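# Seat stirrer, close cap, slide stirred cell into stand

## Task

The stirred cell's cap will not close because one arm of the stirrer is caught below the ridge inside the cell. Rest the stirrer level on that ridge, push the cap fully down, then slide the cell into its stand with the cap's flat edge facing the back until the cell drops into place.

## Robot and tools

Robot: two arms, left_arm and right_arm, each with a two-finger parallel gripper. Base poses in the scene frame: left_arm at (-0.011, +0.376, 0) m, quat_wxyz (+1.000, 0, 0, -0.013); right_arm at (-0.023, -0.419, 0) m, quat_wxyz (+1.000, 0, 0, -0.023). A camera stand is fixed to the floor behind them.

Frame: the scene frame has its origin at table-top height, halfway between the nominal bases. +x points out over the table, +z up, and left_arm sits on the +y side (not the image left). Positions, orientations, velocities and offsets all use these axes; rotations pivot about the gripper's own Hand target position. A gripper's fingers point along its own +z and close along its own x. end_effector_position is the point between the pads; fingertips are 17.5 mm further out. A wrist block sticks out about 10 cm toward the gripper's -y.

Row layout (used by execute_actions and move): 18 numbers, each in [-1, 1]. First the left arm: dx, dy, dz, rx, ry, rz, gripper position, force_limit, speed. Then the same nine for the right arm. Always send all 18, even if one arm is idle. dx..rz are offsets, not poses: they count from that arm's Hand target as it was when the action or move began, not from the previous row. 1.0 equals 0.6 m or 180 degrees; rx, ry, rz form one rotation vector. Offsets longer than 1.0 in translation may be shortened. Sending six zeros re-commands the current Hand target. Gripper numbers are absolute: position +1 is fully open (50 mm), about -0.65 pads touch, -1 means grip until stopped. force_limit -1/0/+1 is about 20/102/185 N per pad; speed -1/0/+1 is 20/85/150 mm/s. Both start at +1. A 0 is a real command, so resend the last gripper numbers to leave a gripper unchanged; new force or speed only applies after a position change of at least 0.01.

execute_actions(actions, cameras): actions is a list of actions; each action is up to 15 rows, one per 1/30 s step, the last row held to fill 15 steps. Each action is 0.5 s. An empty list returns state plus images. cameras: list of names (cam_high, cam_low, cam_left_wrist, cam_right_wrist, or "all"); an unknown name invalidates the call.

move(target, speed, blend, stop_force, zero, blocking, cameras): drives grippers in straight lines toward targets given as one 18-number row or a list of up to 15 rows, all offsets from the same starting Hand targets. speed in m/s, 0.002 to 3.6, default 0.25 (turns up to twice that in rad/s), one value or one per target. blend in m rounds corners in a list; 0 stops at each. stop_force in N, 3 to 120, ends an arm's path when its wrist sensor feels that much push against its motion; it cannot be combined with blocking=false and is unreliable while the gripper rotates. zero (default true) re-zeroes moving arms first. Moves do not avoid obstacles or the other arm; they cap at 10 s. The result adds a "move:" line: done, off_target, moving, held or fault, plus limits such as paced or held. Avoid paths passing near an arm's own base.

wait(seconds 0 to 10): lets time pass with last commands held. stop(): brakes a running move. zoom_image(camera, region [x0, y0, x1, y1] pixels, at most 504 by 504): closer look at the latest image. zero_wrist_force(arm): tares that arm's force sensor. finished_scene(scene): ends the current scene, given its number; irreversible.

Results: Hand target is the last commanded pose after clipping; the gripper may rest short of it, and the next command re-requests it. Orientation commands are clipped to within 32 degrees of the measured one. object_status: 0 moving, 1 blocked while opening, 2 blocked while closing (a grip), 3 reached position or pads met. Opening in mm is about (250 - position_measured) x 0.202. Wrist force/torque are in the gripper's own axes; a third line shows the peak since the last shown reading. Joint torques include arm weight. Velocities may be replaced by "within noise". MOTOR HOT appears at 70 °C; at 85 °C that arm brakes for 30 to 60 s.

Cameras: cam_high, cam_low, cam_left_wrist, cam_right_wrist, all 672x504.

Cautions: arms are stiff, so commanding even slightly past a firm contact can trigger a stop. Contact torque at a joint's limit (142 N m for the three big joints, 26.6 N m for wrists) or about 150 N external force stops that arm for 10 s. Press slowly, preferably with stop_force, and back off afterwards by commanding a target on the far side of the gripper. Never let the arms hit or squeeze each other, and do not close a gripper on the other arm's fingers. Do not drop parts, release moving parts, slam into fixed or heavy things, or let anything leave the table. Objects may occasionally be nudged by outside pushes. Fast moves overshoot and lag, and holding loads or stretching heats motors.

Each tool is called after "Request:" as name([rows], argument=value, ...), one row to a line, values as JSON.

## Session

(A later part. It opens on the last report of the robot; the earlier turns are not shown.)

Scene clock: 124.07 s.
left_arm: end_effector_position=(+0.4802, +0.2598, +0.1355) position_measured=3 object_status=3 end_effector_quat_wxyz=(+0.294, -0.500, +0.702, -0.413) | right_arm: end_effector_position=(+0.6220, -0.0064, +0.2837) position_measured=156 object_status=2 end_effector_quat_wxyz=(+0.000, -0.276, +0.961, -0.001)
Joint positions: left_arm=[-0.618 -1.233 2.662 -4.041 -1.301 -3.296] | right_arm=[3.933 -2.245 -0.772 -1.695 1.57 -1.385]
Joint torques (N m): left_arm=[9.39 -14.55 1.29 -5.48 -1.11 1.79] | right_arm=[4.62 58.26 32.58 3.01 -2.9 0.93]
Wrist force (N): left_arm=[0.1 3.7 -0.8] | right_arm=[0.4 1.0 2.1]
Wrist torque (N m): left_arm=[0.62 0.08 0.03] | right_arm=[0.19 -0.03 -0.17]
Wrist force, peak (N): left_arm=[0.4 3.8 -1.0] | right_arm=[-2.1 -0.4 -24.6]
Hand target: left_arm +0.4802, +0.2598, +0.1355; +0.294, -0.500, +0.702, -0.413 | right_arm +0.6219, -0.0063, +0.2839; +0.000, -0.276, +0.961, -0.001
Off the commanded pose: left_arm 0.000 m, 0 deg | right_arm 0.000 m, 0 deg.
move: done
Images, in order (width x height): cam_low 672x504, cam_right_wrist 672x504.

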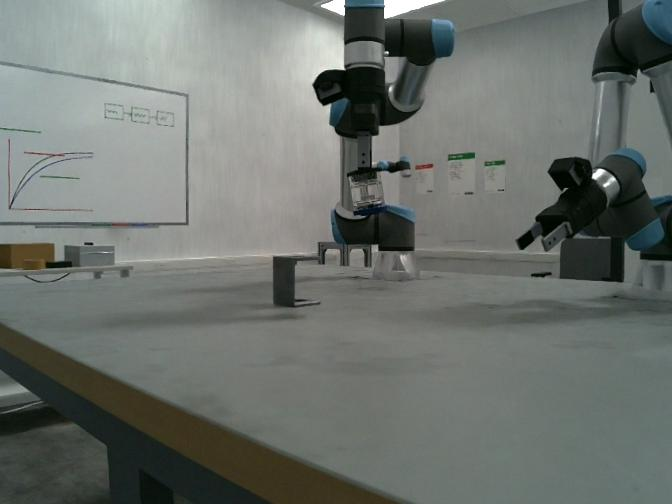

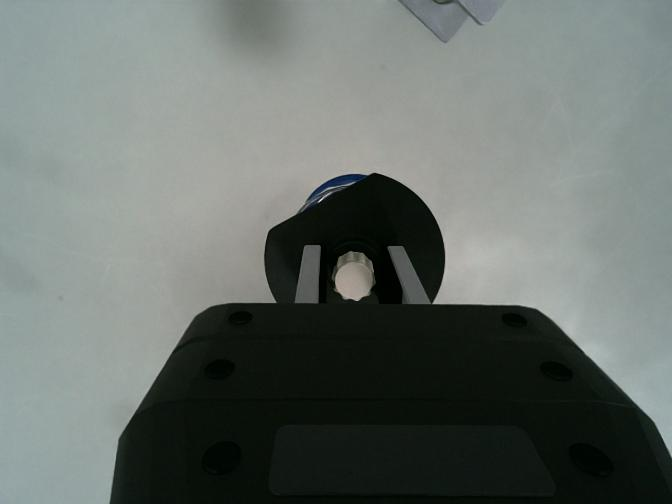

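Request:
move([
  [0,0,0,0,0,0,1,-1,-1,0,0,-0.24,-0.0344,-0.0463,-0.002,-0.3,-1,-1],
  [0,0,0,0,0,0,1,-1,-1,0,0,-0.2985,-0.0344,-0.0463,-0.002,-0.3,-1,-1],
  [0,0,0,0,0,0,1,-1,-1,0,0,-0.2985,-0.0344,-0.0463,-0.002,0,-1,-1],
], speed=0.08)

Request:
move([
  [0,0,0,0,0,0,1,-1,-1,0.005,-0.008,0.06,0,0,0,0,-1,-1],
  [0,0,0,0,0,0,1,-1,-1,-0.04,0.05,0.23,0.0344,0.0463,0.002,0,-1,-1],
], speed=0.15, cameras=["cam_right_wrist","cam_low"])

Request:
zoom_image(camera="cam_low", region=[260, 240, 400, 330])

Scene clock: 127.63 s.
left_arm: end_effector_position=(+0.4802, +0.2598, +0.1355) position_measured=3 object_status=3 end_effector_quat_wxyz=(+0.294, -0.500, +0.702, -0.413) | right_arm: end_effector_position=(+0.6219, -0.0063, +0.1048) position_measured=152 object_status=3 end_effector_quat_wxyz=(+0.055, -0.272, +0.958, -0.072)
Joint positions: left_arm=[-0.618 -1.233 2.662 -4.041 -1.301 -3.296] | right_arm=[3.995 -2.26 -1.227 -1.202 1.39 -1.319]
Joint torques (N m): left_arm=[9.06 -14.07 1.25 -5.57 -0.92 1.58] | right_arm=[-9.73 57.86 32.9 5.05 1.03 -0.83]
Wrist force (N): left_arm=[0.2 3.6 -0.8] | right_arm=[0.9 1.6 2.0]
Wrist torque (N m): left_arm=[0.61 0.06 0.04] | right_arm=[0.28 -0.07 -0.38]
Wrist force, peak (N): left_arm=[0.1 3.9 -0.9] | right_arm=[-0.8 -0.6 -11.7]
Hand target: left_arm +0.4802, +0.2598, +0.1355; +0.294, -0.500, +0.702, -0.413 | right_arm +0.6219, -0.0063, +0.1048; +0.055, -0.272, +0.958, -0.072
Off the commanded pose: left_arm 0.000 m, 0 deg | right_arm 0.000 m, 0 deg.
move: done

Scene clock: 129.47 s.
left_arm: end_effector_position=(+0.4802, +0.2598, +0.1355) position_measured=3 object_status=3 end_effector_quat_wxyz=(+0.294, -0.500, +0.702, -0.413) | right_arm: end_effector_position=(+0.5980, +0.0236, +0.2426) position_measured=152 object_status=3 end_effector_quat_wxyz=(+0.000, -0.276, +0.961, -0.001)
Joint positions: left_arm=[-0.618 -1.233 2.662 -4.041 -1.301 -3.296] | right_arm=[3.984 -2.227 -0.908 -1.577 1.569 -1.335]
Joint torques (N m): left_arm=[9.66 -14.41 1.2 -5.4 -0.64 1.55] | right_arm=[-6.77 58.23 33.87 2.32 -1.74 0.42]
Wrist force (N): left_arm=[0.2 3.4 -0.8] | right_arm=[0.1 0.6 2.3]
Wrist torque (N m): left_arm=[0.59 0.06 0.03] | right_arm=[0.15 0.04 -0.15]
Wrist force, peak (N): left_arm=[-0.1 3.9 -0.9] | right_arm=[1.2 1.6 5.0]
Hand target: left_arm +0.4802, +0.2598, +0.1355; +0.294, -0.500, +0.702, -0.413 | right_arm +0.5979, +0.0237, +0.2428; +0.000, -0.276, +0.961, -0.001
Off the commanded pose: left_arm 0.000 m, 0 deg | right_arm 0.000 m, 0 deg.
move: done
Images, in order (width x height): cam_low 672x504, cam_right_wrist 672x504.

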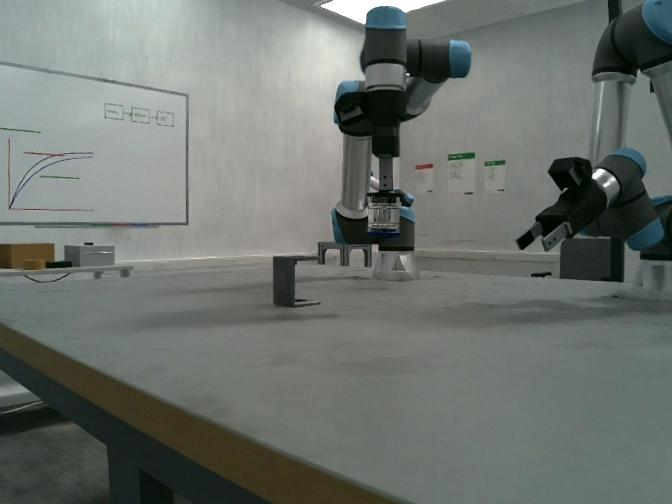

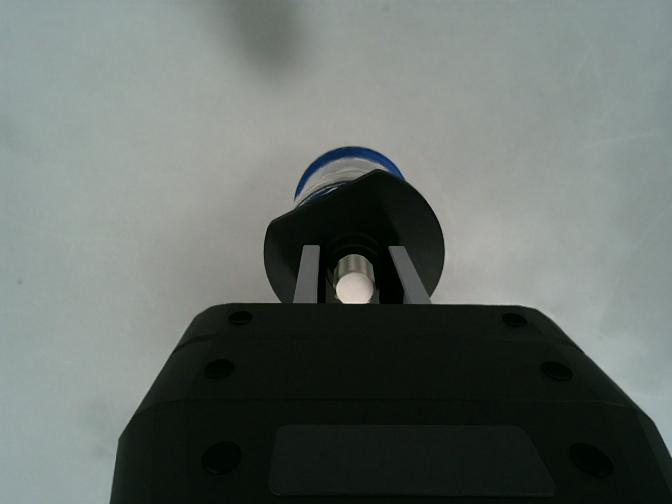

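Scaled by 3.600 from the camera's 672x504 image, which has a finer 960x720 frame.

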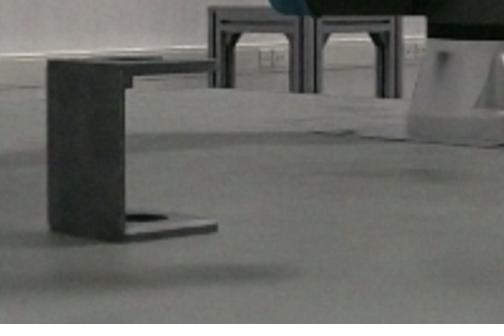

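Request:
move([
  [0,0,0,0,0,0,1,-1,-1,0,0,0,0,0,0,-1,-1,-1],
], cameras=["cam_right_wrist","cam_low","cam_high"])

Request:
zoom_image(camera="cam_low", region=[350, 150, 420, 250])

Request:
zoom_image(camera="cam_right_wrist", region=[250, 130, 460, 310])

Scene clock: 130.27 s.
left_arm: end_effector_position=(+0.4802, +0.2598, +0.1355) position_measured=3 object_status=3 end_effector_quat_wxyz=(+0.294, -0.500, +0.702, -0.413) | right_arm: end_effector_position=(+0.5980, +0.0236, +0.2428) position_measured=155 object_status=2 end_effector_quat_wxyz=(+0.000, -0.276, +0.961, -0.001)
Joint positions: left_arm=[-0.618 -1.233 2.662 -4.041 -1.301 -3.296] | right_arm=[3.984 -2.227 -0.908 -1.578 1.57 -1.335]
Joint torques (N m): left_arm=[10.15 -14.54 1.52 -5.47 -0.94 1.83] | right_arm=[0.14 58.53 33.99 1.58 2.37 0.75]
Wrist force (N): left_arm=[0.1 3.7 -0.7] | right_arm=[0.2 0.7 2.4]
Wrist torque (N m): left_arm=[0.64 0.08 0.03] | right_arm=[0.12 0.05 -0.15]
Wrist force, peak (N): left_arm=[0.1 3.7 -0.7] | right_arm=[0.3 0.8 2.5]
Hand target: left_arm +0.4802, +0.2598, +0.1355; +0.294, -0.500, +0.702, -0.413 | right_arm +0.5979, +0.0237, +0.2428; +0.000, -0.276, +0.961, -0.001
Off the commanded pose: left_arm 0.000 m, 0 deg | right_arm 0.000 m, 0 deg.
move: done
Images, in order (width x height): cam_high 672x504, cam_low 672x504, cam_right_wrist 672x504.

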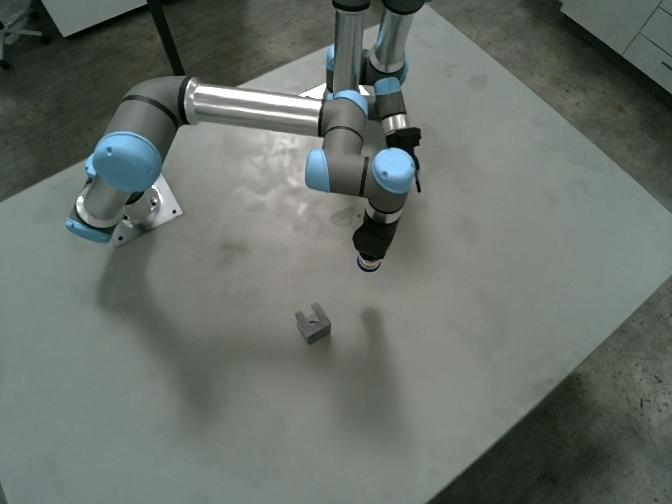

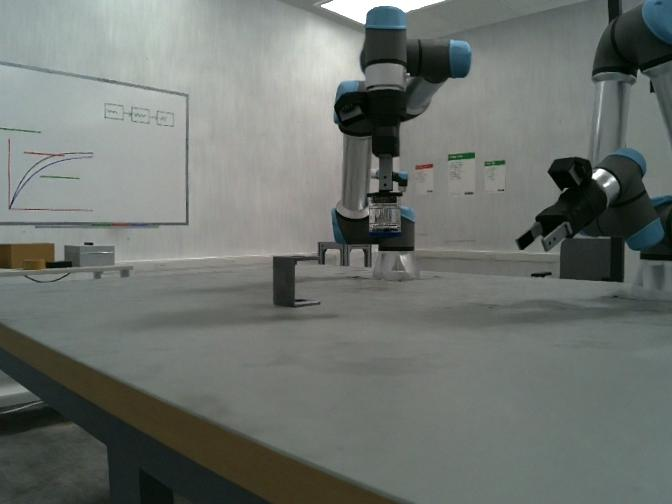

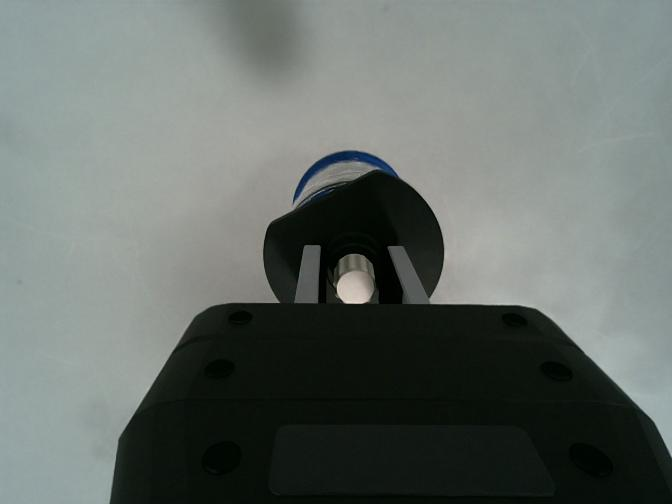

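Scaled by 5.040 from the camera's 672x504 image, which has a finer 960x720 frame.

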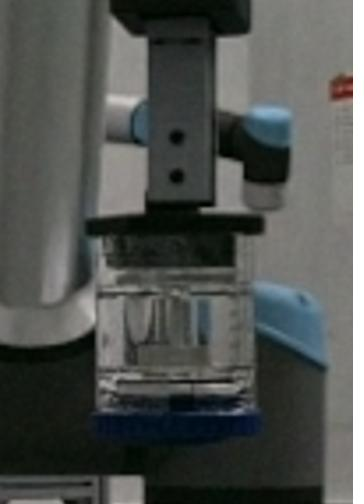

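Scaled by 2.400 from the camera's 672x504 image, which has a finer 960x720 frame.

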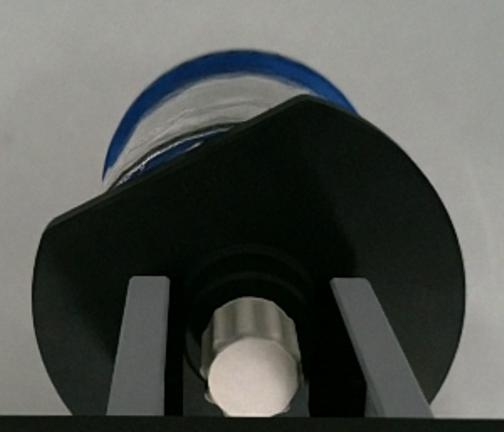

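Request:
move([
  [0,0,0,0,0,0,1,-1,-1,-0.163,-0.373,-0.17,0,0,0.174,-1,-1,-1],
  [0,0,0,0,0,0,1,-1,-1,-0.163,-0.373,-0.26,0,0,0.174,-1,-1,-1],
], speed=[0.2,0.03], stop_force=4, cameras=["cam_right_wrist","cam_low","cam_high"])

Scene clock: 135.20 s.
left_arm: end_effector_position=(+0.4802, +0.2598, +0.1355) position_measured=3 object_status=3 end_effector_quat_wxyz=(+0.294, -0.500, +0.702, -0.413) | right_arm: end_effector_position=(+0.5001, -0.2001, +0.1054) position_measured=155 object_status=2 end_effector_quat_wxyz=(+0.000, -0.525, +0.851, +0.000)
Joint positions: left_arm=[-0.618 -1.233 2.662 -4.041 -1.301 -3.296] | right_arm=[3.822 -1.852 -1.843 -1.016 1.57 -2.043]
Joint torques (N m): left_arm=[7.78 -14.5 0.4 -5.39 -0.72 1.44] | right_arm=[6.35 36.87 29.72 4.96 2.58 -1.44]
Wrist force (N): left_arm=[0.3 3.5 -0.9] | right_arm=[0.6 0.9 2.4]
Wrist torque (N m): left_arm=[0.60 0.04 0.03] | right_arm=[0.19 -0.04 -0.23]
Wrist force, peak (N): left_arm=[0.2 4.0 -0.5] | right_arm=[4.4 1.8 -25.0]
Hand target: left_arm +0.4802, +0.2598, +0.1355; +0.294, -0.500, +0.702, -0.413 | right_arm +0.5001, -0.2001, +0.1054; +0.000, -0.525, +0.851, +0.000 (not the last commanded pose)
Off the commanded pose: left_arm 0.000 m, 0 deg | right_arm 0.019 m, 0 deg.
move: contact (right_arm); path passed 1 of 2 targets
Images, in order (width x height): cam_high 672x504, cam_low 672x504, cam_right_wrist 672x504.

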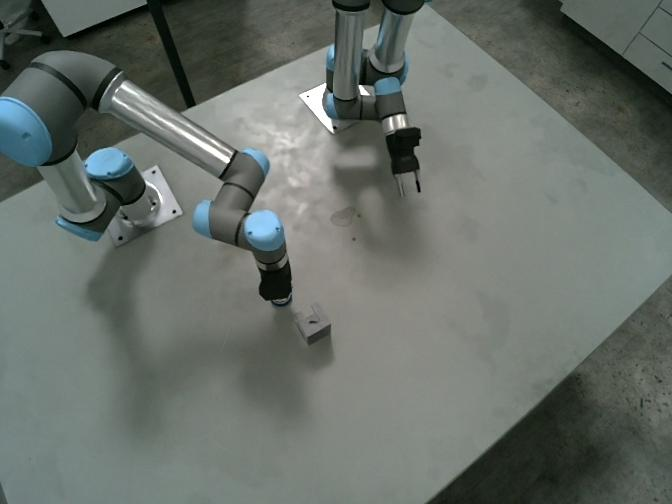

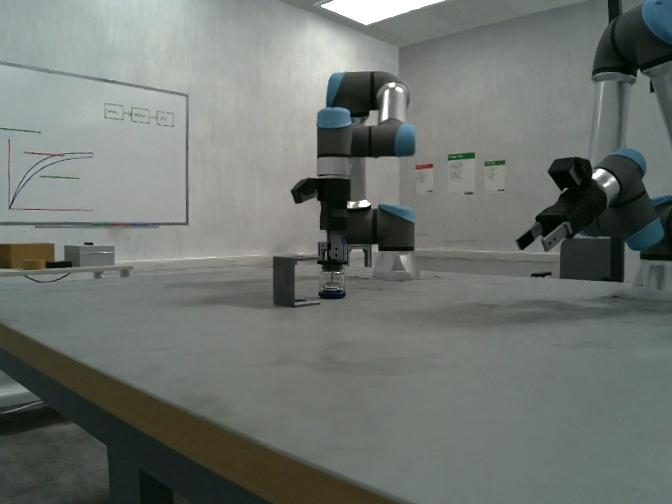

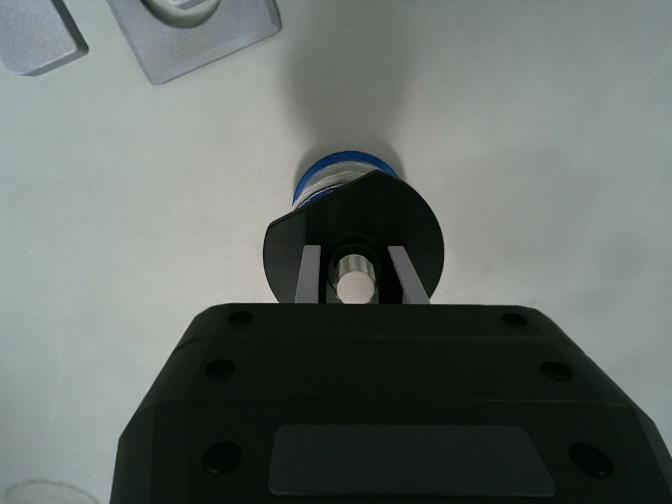

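Request:
move([
  [0,0,0,0,0,0,1,-1,-1,0,0,0,0,0,0,0.4,-1,-1],
  [0,0,0,0,0,0,1,-1,-1,0,0,0.1,0,0,0,0.4,-1,-1],
  [0,0,0,0,0,0,1,-1,-1,0.08,0,0.3,0,0,0.148,0.4,-1,-1],
], speed=0.15, cameras=["cam_right_wrist","cam_low"])

Request:
zoom_image(camera="cam_low", region=[260, 240, 370, 320])

Scene clock: 140.10 s.
left_arm: end_effector_position=(+0.4802, +0.2598, +0.1355) position_measured=3 object_status=3 end_effector_quat_wxyz=(+0.294, -0.500, +0.702, -0.413) | right_arm: end_effector_position=(+0.5481, -0.2002, +0.2853) position_measured=92 object_status=3 end_effector_quat_wxyz=(+0.000, +0.707, -0.707, +0.000)
Joint positions: left_arm=[-0.618 -1.233 2.662 -4.041 -1.301 -3.296] | right_arm=[3.774 -1.823 -1.394 -1.494 1.57 -2.555]
Joint torques (N m): left_arm=[8.58 -13.98 1.32 -5.32 -0.58 1.63] | right_arm=[5.16 41.46 28.89 3.97 2.3 -0.67]
Wrist force (N): left_arm=[0.2 3.5 -0.9] | right_arm=[0.9 0.7 0.2]
Wrist torque (N m): left_arm=[0.60 0.06 0.03] | right_arm=[0.16 -0.03 -0.23]
Wrist force, peak (N): left_arm=[0.3 3.9 -0.7] | right_arm=[0.6 1.1 2.6]
Hand target: left_arm +0.4802, +0.2598, +0.1355; +0.294, -0.500, +0.702, -0.413 | right_arm +0.5481, -0.2001, +0.2854; +0.000, +0.707, -0.707, +0.000
Off the commanded pose: left_arm 0.000 m, 0 deg | right_arm 0.000 m, 0 deg.
move: done
Images, in order (width x height): cam_low 672x504, cam_right_wrist 672x504.

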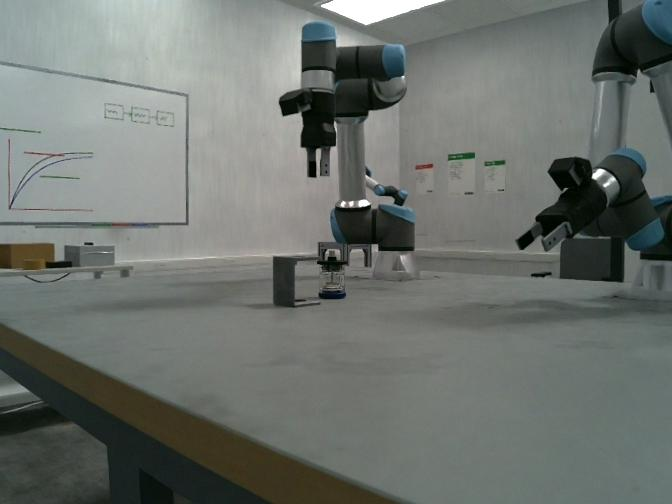

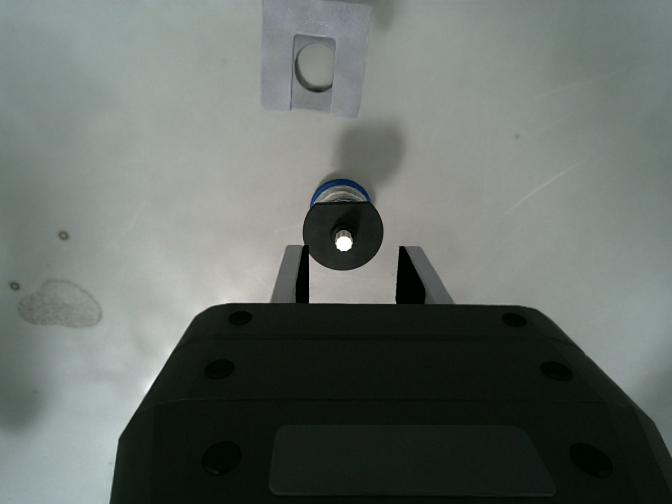

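Scaled by 4.582 from the camera's 672x504 image, which has a finer 960x720 frame.

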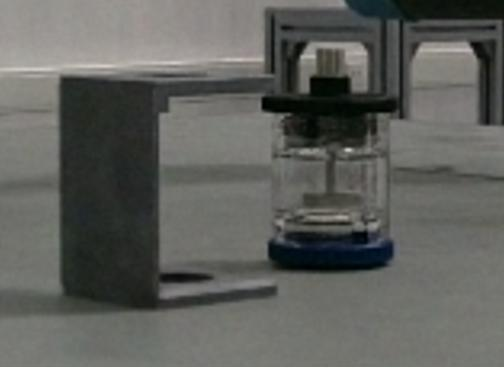

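Request:
move([
  [0,0,0,0,0,0,1,-1,-1,-0.08,0,-0.2,0,0,0,0,-1,-1],
  [0,0,0,0,0,0,1,-1,-1,-0.08,0,-0.283,0,0,0,0,-1,-1],
  [0,0,0,0,0,0,1,-1,-1,-0.08,0,-0.283,0,0,0,-1,-0.8,-1],
], speed=0.1, cameras=["cam_right_wrist","cam_low"])

Request:
zoom_image(camera="cam_low", region=[260, 240, 370, 320])

Scene clock: 144.03 s.
left_arm: end_effector_position=(+0.4802, +0.2598, +0.1355) position_measured=3 object_status=3 end_effector_quat_wxyz=(+0.294, -0.500, +0.702, -0.413) | right_arm: end_effector_position=(+0.5001, -0.2001, +0.1156) position_measured=186 object_status=2 end_effector_quat_wxyz=(+0.000, +0.707, -0.707, +0.000)
Joint positions: left_arm=[-0.618 -1.233 2.662 -4.041 -1.301 -3.296] | right_arm=[3.822 -1.839 -1.83 -1.042 1.57 -2.508]
Joint torques (N m): left_arm=[8.75 -14.31 1.73 -5.44 -0.54 1.72] | right_arm=[-8.84 32.73 23.19 4.99 -2.58 -0.88]
Wrist force (N): left_arm=[-0.2 3.7 -0.7] | right_arm=[0.8 0.7 2.1]
Wrist torque (N m): left_arm=[0.63 0.11 0.03] | right_arm=[0.20 -0.06 -0.24]
Wrist force, peak (N): left_arm=[0.1 3.8 -1.1] | right_arm=[0.5 0.8 2.3]
Hand target: left_arm +0.4802, +0.2598, +0.1355; +0.294, -0.500, +0.702, -0.413 | right_arm +0.5001, -0.2001, +0.1156; +0.000, +0.707, -0.707, +0.000
Off the commanded pose: left_arm 0.000 m, 0 deg | right_arm 0.000 m, 0 deg.
move: done
Images, in order (width x height): cam_low 672x504, cam_right_wrist 672x504.

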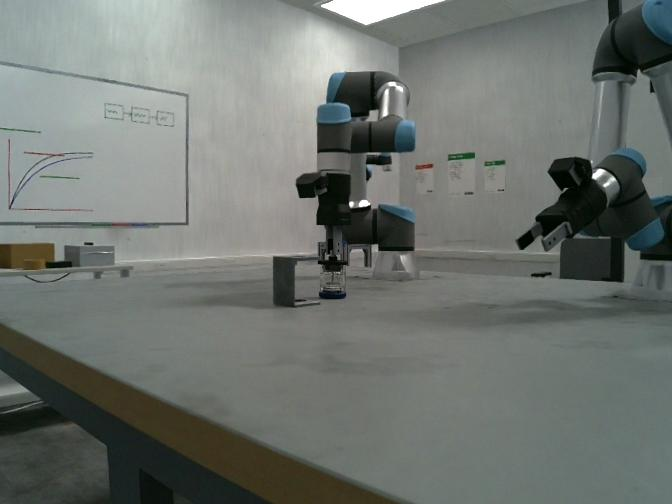

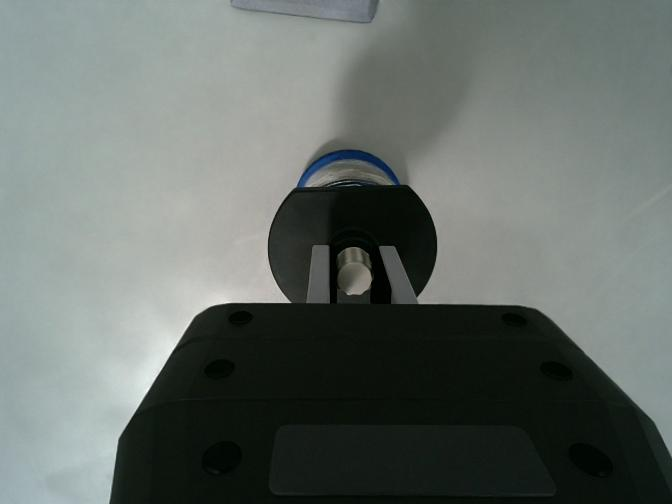

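Scaled by 4.582 from the camera's 672x504 image, which has a finer 960x720 frame.

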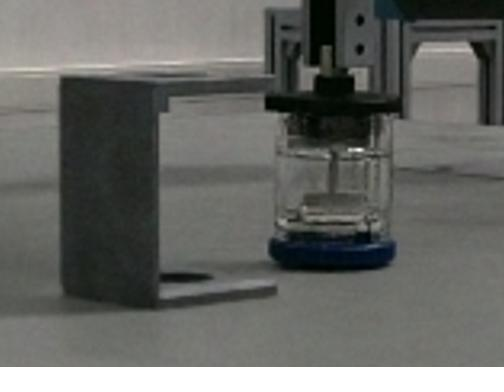

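Request:
move([
  [0,0,0,0,0,0,1,-1,-1,0,0,0.01,0,0,0,-1,-0.8,-1],
  [0,0,0,0,0,0,1,-1,-1,0.0833,0.0483,0.01,0,0,-0.0222,-1,-0.8,-1],
], speed=0.06, cameras=["cam_right_wrist","cam_low"])

Request:
zoom_image(camera="cam_low", region=[260, 240, 370, 320])

Scene clock: 146.33 s.
left_arm: end_effector_position=(+0.4802, +0.2598, +0.1355) position_measured=3 object_status=3 end_effector_quat_wxyz=(+0.294, -0.500, +0.702, -0.413) | right_arm: end_effector_position=(+0.5501, -0.1712, +0.1216) position_measured=186 object_status=2 end_effector_quat_wxyz=(+0.000, +0.682, -0.731, +0.000)
Joint positions: left_arm=[-0.618 -1.233 2.662 -4.041 -1.301 -3.296] | right_arm=[3.812 -1.956 -1.65 -1.105 1.57 -2.448]
Joint torques (N m): left_arm=[8.7 -15.21 1.44 -5.34 -0.37 1.47] | right_arm=[-2.28 44.78 18.65 5.05 -2.23 -1.49]
Wrist force (N): left_arm=[0.3 3.6 -0.8] | right_arm=[0.3 0.7 2.1]
Wrist torque (N m): left_arm=[0.61 0.05 0.04] | right_arm=[0.21 0.02 -0.22]
Wrist force, peak (N): left_arm=[0.4 3.9 -0.8] | right_arm=[1.1 1.8 2.3]
Hand target: left_arm +0.4802, +0.2598, +0.1355; +0.294, -0.500, +0.702, -0.413 | right_arm +0.5501, -0.1712, +0.1216; +0.000, +0.682, -0.731, +0.000
Off the commanded pose: left_arm 0.000 m, 0 deg | right_arm 0.000 m, 0 deg.
move: done
Images, in order (width x height): cam_low 672x504, cam_right_wrist 672x504.

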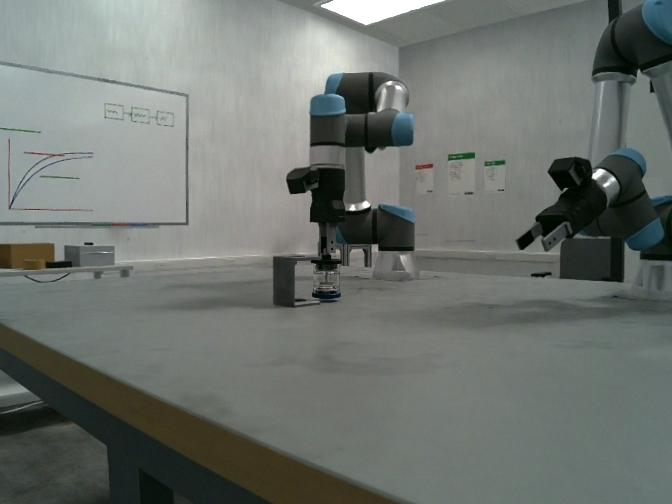

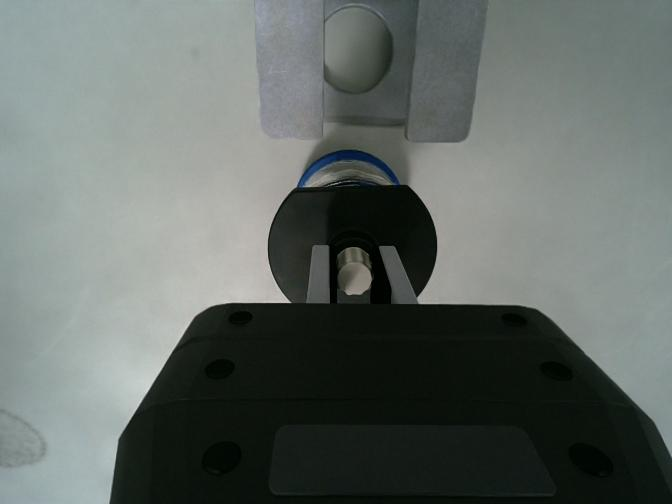

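Scaled by 4.582 from the camera's 672x504 image, which has a finer 960x720 frame.

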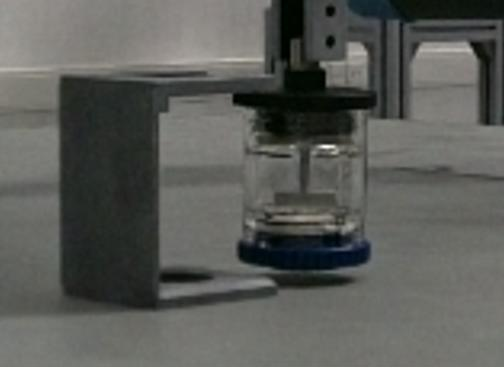

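Request:
move([
  [0,0,0,0,0,0,1,-1,-1,0.0,-0.005,0,0,0,-0.0125,-1,-0.8,-1],
  [0,0,0,0,0,0,1,-1,-1,0.05,-0.0105,0,0,0,-0.0125,-1,-0.8,-1],
], speed=0.03, stop_force=4, cameras=["cam_right_wrist","cam_low"])

Request:
zoom_image(camera="cam_low", region=[260, 240, 370, 320])

Scene clock: 149.67 s.
left_arm: end_effector_position=(+0.4802, +0.2598, +0.1355) position_measured=3 object_status=3 end_effector_quat_wxyz=(+0.294, -0.500, +0.702, -0.413) | right_arm: end_effector_position=(+0.5801, -0.1775, +0.1216) position_measured=186 object_status=2 end_effector_quat_wxyz=(+0.000, +0.668, -0.745, +0.000)
Joint positions: left_arm=[-0.618 -1.233 2.662 -4.041 -1.301 -3.296] | right_arm=[3.776 -2.011 -1.569 -1.132 1.57 -2.445]
Joint torques (N m): left_arm=[8.65 -13.88 1.43 -5.37 -0.39 1.33] | right_arm=[6.22 47.61 18.18 5.15 -0.3 0.8]
Wrist force (N): left_arm=[0.2 3.5 -1.0] | right_arm=[0.3 0.9 2.0]
Wrist torque (N m): left_arm=[0.60 0.06 0.03] | right_arm=[0.18 0.03 -0.14]
Wrist force, peak (N): left_arm=[0.3 3.8 -1.0] | right_arm=[0.7 1.2 2.2]
Hand target: left_arm +0.4802, +0.2598, +0.1355; +0.294, -0.500, +0.702, -0.413 | right_arm +0.5801, -0.1775, +0.1216; +0.000, -0.668, +0.745, +0.000
Off the commanded pose: left_arm 0.000 m, 0 deg | right_arm 0.000 m, 0 deg.
move: done
Images, in order (width x height): cam_low 672x504, cam_right_wrist 672x504.

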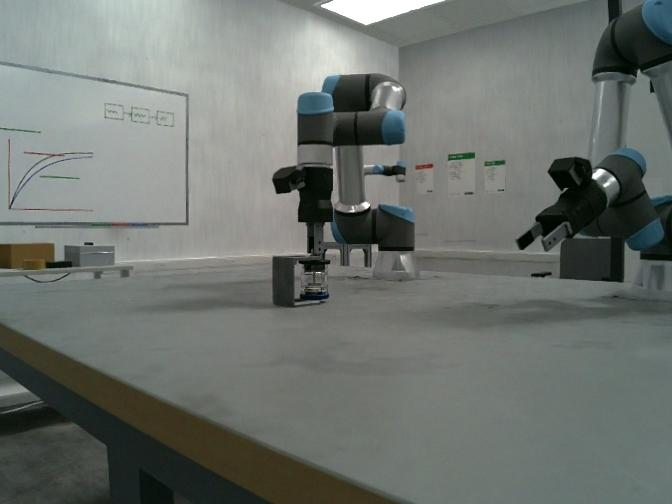

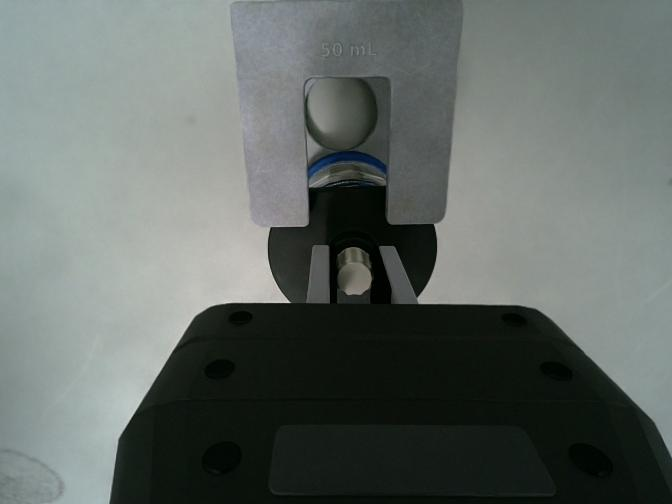

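Scaled by 4.582 from the camera's 672x504 image, which has a finer 960x720 frame.

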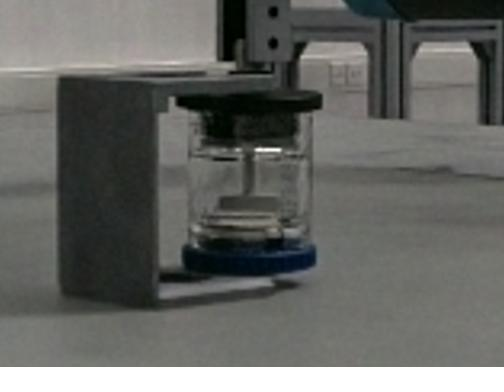

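Request:
move([
  [0,0,0,0,0,0,1,-1,-1,0.075,-0.0063,0,0,0,0,-1,-0.8,-1],
], speed=0.02, stop_force=5, cameras=["cam_right_wrist","cam_low"])

Request:
zoom_image(camera="cam_low", region=[260, 240, 370, 320])

Scene clock: 153.33 s.
left_arm: end_effector_position=(+0.4802, +0.2598, +0.1355) position_measured=3 object_status=3 end_effector_quat_wxyz=(+0.294, -0.500, +0.702, -0.413) | right_arm: end_effector_position=(+0.6251, -0.1812, +0.1216) position_measured=186 object_status=2 end_effector_quat_wxyz=(+0.000, +0.668, -0.745, +0.000)
Joint positions: left_arm=[-0.618 -1.233 2.662 -4.041 -1.301 -3.296] | right_arm=[3.735 -2.101 -1.43 -1.181 1.57 -2.486]
Joint torques (N m): left_arm=[8.04 -15.09 1.13 -5.4 -0.42 1.32] | right_arm=[4.79 51.9 18.91 5.07 2.22 0.88]
Wrist force (N): left_arm=[0.0 3.6 -1.0] | right_arm=[0.4 0.4 2.2]
Wrist torque (N m): left_arm=[0.62 0.09 0.04] | right_arm=[0.14 0.00 -0.14]
Wrist force, peak (N): left_arm=[0.3 4.0 -1.0] | right_arm=[0.8 1.9 -2.1]
Hand target: left_arm +0.4802, +0.2598, +0.1355; +0.294, -0.500, +0.702, -0.413 | right_arm +0.6251, -0.1812, +0.1216; +0.000, -0.668, +0.745, +0.000
Off the commanded pose: left_arm 0.000 m, 0 deg | right_arm 0.000 m, 0 deg.
move: done
Images, in order (width x height): cam_low 672x504, cam_right_wrist 672x504.

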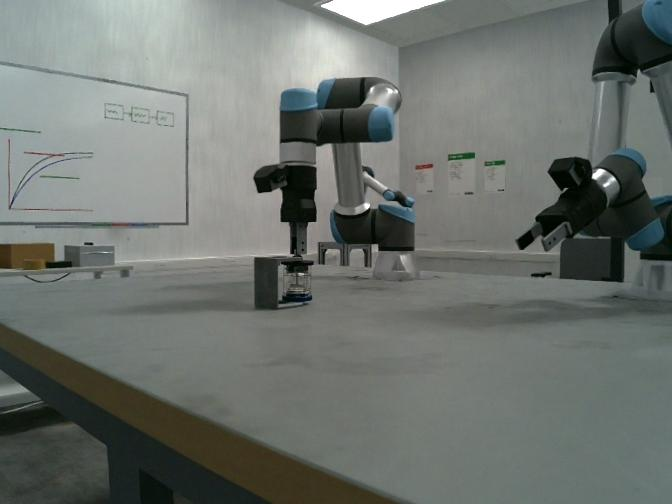

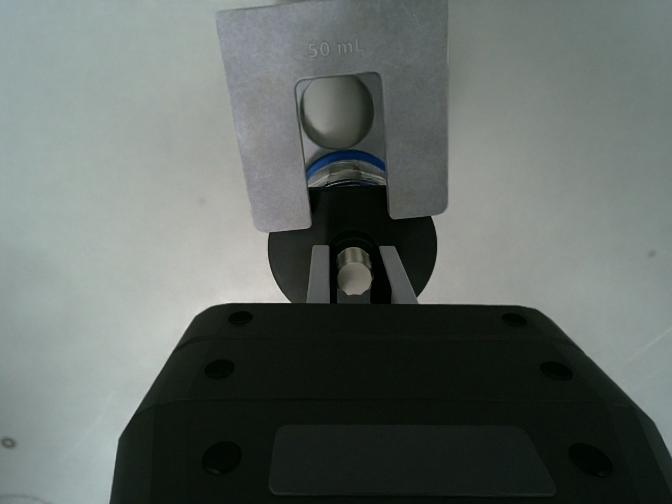

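Scaled by 4.582 from the camera's 672x504 image, which has a finer 960x720 frame.

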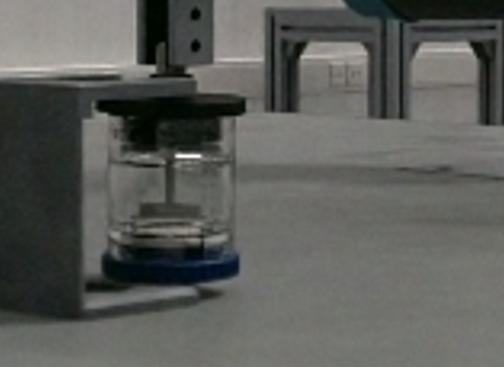

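Request:
zoom_image(camera="cam_right_wrist", region=[240, 140, 460, 310])

Request:
zoom_image(camera="cam_low", region=[265, 245, 325, 310])

Scaled by 2.291 from the camera's 672x504 image, which has a finer 960x720 frame.

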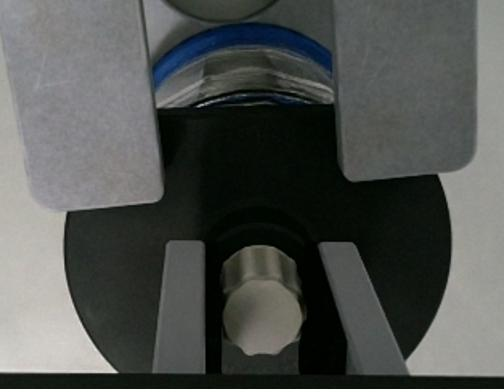

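Scaled by 7.754 from the camera's 672x504 image, which has a finer 960x720 frame.

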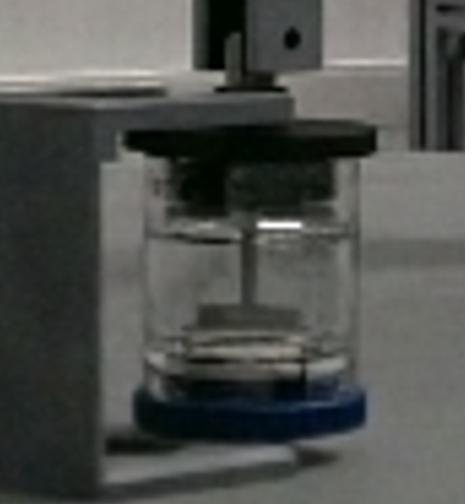

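Request:
move([
  [0,0,0,0,0,0,1,-1,-1,-0.0917,0.01,0,0,0,0,-1,-0.8,-1],
  [0,0,0,0,0,0,1,-1,-1,-0.0917,0.01,-0.0097,0,0,0,-1,-0.8,-1],
  [0,0,0,0,0,0,1,-1,-1,-0.0917,0.01,-0.0097,0,0,0,-0.2,-0.8,-1],
  [0,0,0,0,0,0,1,-1,-1,-0.0917,0.01,-0.003,0,0,0,-0.2,-0.8,-1],
  [0,0,0,0,0,0,1,-1,-1,-0.0917,0.01,-0.003,0,0,0,-1,-0.5,-1],
  [0,0,0,0,0,0,1,-1,-1,-0.0917,0.01,0.0065,0,0,0,-1,-0.5,-1],
], speed=0.05, cameras=["cam_right_wrist","cam_low"])

Request:
zoom_image(camera="cam_low", region=[245, 240, 345, 320])

Scene clock: 160.60 s.
left_arm: end_effector_position=(+0.4802, +0.2598, +0.1355) position_measured=3 object_status=3 end_effector_quat_wxyz=(+0.294, -0.500, +0.702, -0.413) | right_arm: end_effector_position=(+0.5701, -0.1752, +0.1256) position_measured=188 object_status=2 end_effector_quat_wxyz=(+0.000, +0.668, -0.745, +0.000)
Joint positions: left_arm=[-0.618 -1.233 2.662 -4.041 -1.301 -3.296] | right_arm=[3.788 -1.989 -1.591 -1.132 1.57 -2.433]
Joint torques (N m): left_arm=[7.05 -14.03 1.96 -5.35 -0.23 1.26] | right_arm=[-9.88 37.97 22.42 4.69 -2.55 -1.36]
Wrist force (N): left_arm=[0.1 3.5 -0.8] | right_arm=[0.4 0.6 2.0]
Wrist torque (N m): left_arm=[0.60 0.07 0.04] | right_arm=[0.19 0.02 -0.23]
Wrist force, peak (N): left_arm=[0.3 4.0 -0.8] | right_arm=[2.8 0.9 -14.6]
Hand target: left_arm +0.4802, +0.2598, +0.1355; +0.294, -0.500, +0.702, -0.413 | right_arm +0.5701, -0.1752, +0.1255; +0.000, -0.668, +0.745, +0.000
Off the commanded pose: left_arm 0.000 m, 0 deg | right_arm 0.000 m, 0 deg.
move: done
Images, in order (width x height): cam_low 672x504, cam_right_wrist 672x504.

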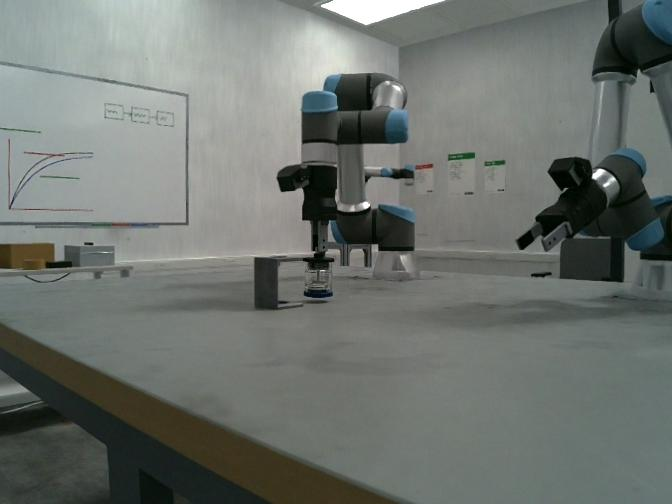

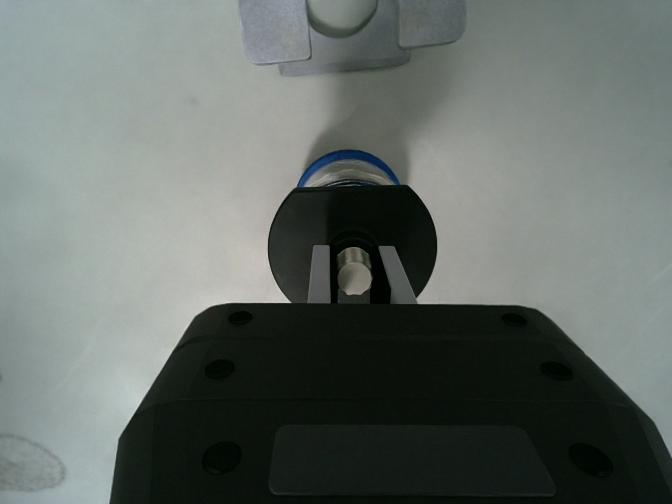

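Scaled by 5.040 from the camera's 672x504 image, which has a finer 960x720 frame.

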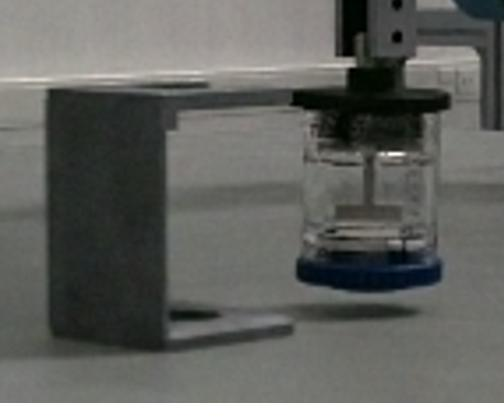

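Request:
move([
  [0,0,0,0,0,0,1,-1,-1,0,-0.013,0,0,0,0.0305,-1,-0.5,-1],
  [0,0,0,0,0,0,1,-1,-1,0.1,-0.0147,0,0,0,0.0305,-1,-0.5,-1],
], speed=0.03, stop_force=3, cameras=["cam_right_wrist","cam_low"])

Request:
zoom_image(camera="cam_low", region=[245, 240, 345, 320])

Scene clock: 165.77 s.
left_arm: end_effector_position=(+0.4802, +0.2598, +0.1355) position_measured=3 object_status=3 end_effector_quat_wxyz=(+0.294, -0.500, +0.702, -0.413) | right_arm: end_effector_position=(+0.6301, -0.1841, +0.1255) position_measured=188 object_status=2 end_effector_quat_wxyz=(+0.000, +0.702, -0.712, +0.000)
Joint positions: left_arm=[-0.618 -1.233 2.662 -4.041 -1.301 -3.296] | right_arm=[3.727 -2.106 -1.411 -1.195 1.57 -2.59]
Joint torques (N m): left_arm=[7.06 -15.21 0.92 -5.44 -0.05 1.41] | right_arm=[4.76 52.22 19.24 5.01 2.4 0.96]
Wrist force (N): left_arm=[0.2 3.6 -0.9] | right_arm=[0.6 0.6 2.5]
Wrist torque (N m): left_arm=[0.62 0.06 0.04] | right_arm=[0.16 -0.01 -0.14]
Wrist force, peak (N): left_arm=[0.1 3.9 -1.2] | right_arm=[0.6 0.6 2.8]
Hand target: left_arm +0.4802, +0.2598, +0.1355; +0.294, -0.500, +0.702, -0.413 | right_arm +0.6301, -0.1841, +0.1255; +0.000, +0.702, -0.712, +0.000
Off the commanded pose: left_arm 0.000 m, 0 deg | right_arm 0.000 m, 0 deg.
move: done
Images, in order (width x height): cam_low 672x504, cam_right_wrist 672x504.

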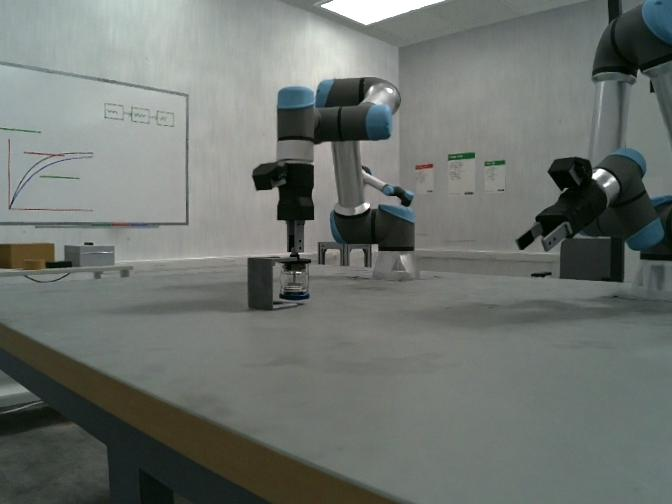

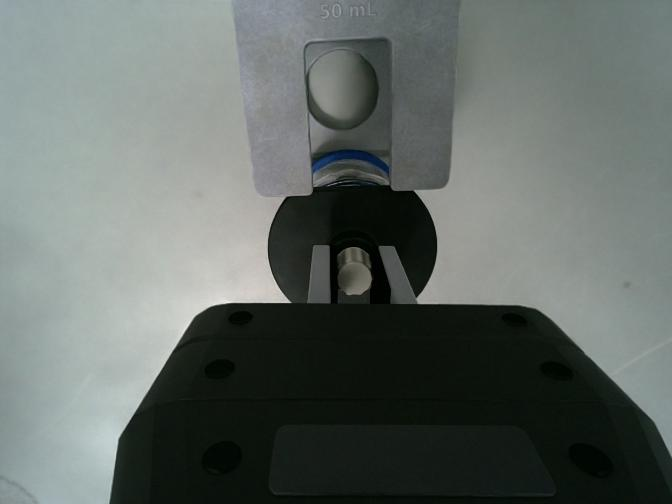

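Scaled by 5.040 from the camera's 672x504 image, which has a finer 960x720 frame.

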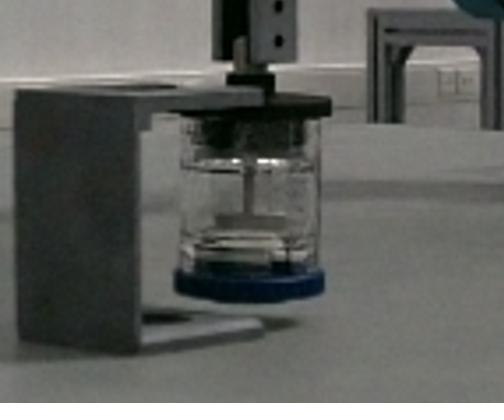

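Request:
move([
  [0,0,0,0,0,0,1,-1,-1,-0.03,0,0,0,0,0,-1,-0.5,-1],
  [0,0,0,0,0,0,1,-1,-1,-0.03,0,-0.0035,0,0,0,-1,-0.5,-1],
  [0,0,0,0,0,0,1,-1,-1,0.01,0,-0.0035,0,0,0,-1,-0.5,-1],
], speed=0.03, cameras=["cam_right_wrist","cam_low"])

Request:
zoom_image(camera="cam_low", region=[245, 250, 315, 320])

Request:
zoom_image(camera="cam_right_wrist", region=[240, 140, 460, 310])

Scene clock: 168.43 s.
left_arm: end_effector_position=(+0.4802, +0.2598, +0.1355) position_measured=3 object_status=3 end_effector_quat_wxyz=(+0.294, -0.500, +0.702, -0.413) | right_arm: end_effector_position=(+0.6361, -0.1842, +0.1233) position_measured=188 object_status=2 end_effector_quat_wxyz=(+0.000, +0.702, -0.712, +0.000)
Joint positions: left_arm=[-0.618 -1.233 2.662 -4.041 -1.301 -3.296] | right_arm=[3.723 -2.12 -1.393 -1.198 1.57 -2.594]
Joint torques (N m): left_arm=[6.84 -14.67 1.69 -5.66 -0.03 1.38] | right_arm=[4.42 52.58 19.73 5.07 0.04 0.82]
Wrist force (N): left_arm=[0.0 3.5 -0.9] | right_arm=[0.6 0.8 2.3]
Wrist torque (N m): left_arm=[0.60 0.08 0.04] | right_arm=[0.17 -0.01 -0.13]
Wrist force, peak (N): left_arm=[0.2 3.9 -1.0] | right_arm=[0.7 1.2 2.7]
Hand target: left_arm +0.4802, +0.2598, +0.1355; +0.294, -0.500, +0.702, -0.413 | right_arm +0.6361, -0.1841, +0.1234; +0.000, +0.702, -0.712, +0.000
Off the commanded pose: left_arm 0.000 m, 0 deg | right_arm 0.000 m, 0 deg.
move: done
Images, in order (width x height): cam_low 672x504, cam_right_wrist 672x504.

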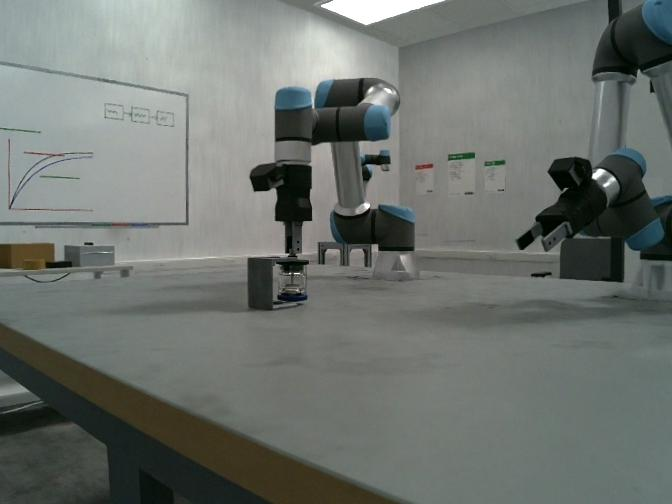

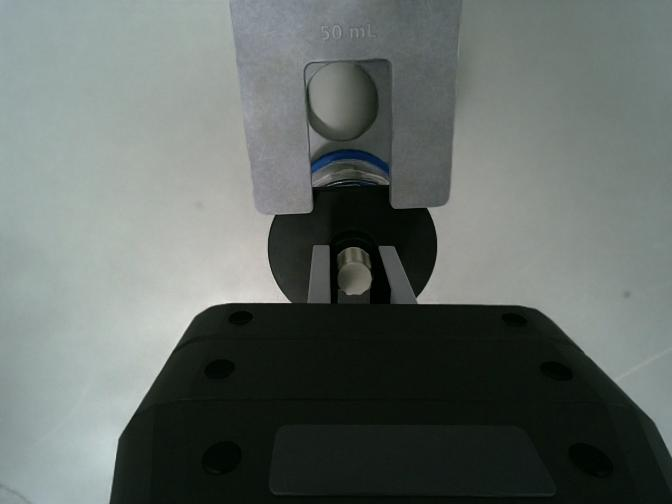

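Scaled by 7.200 from the camera's 672x504 image, which has a finer 960x720 frame.

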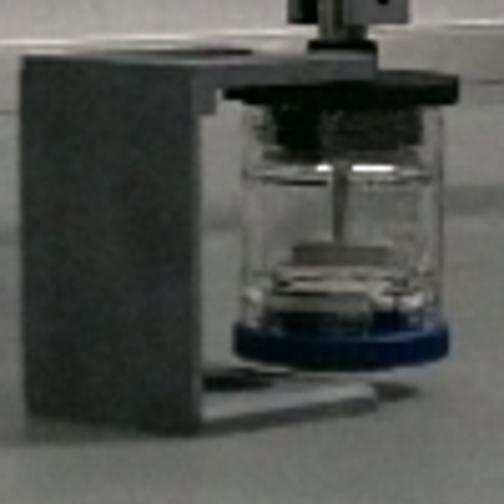

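Scaled by 2.291 from the camera's 672x504 image, which has a finer 960x720 frame.

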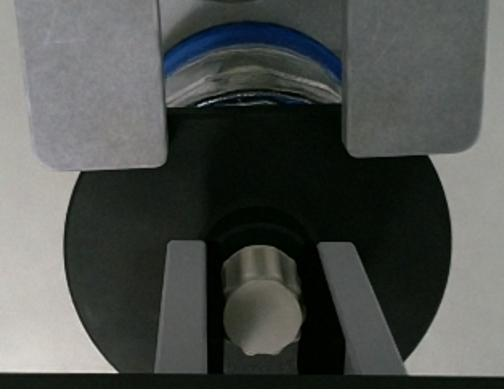

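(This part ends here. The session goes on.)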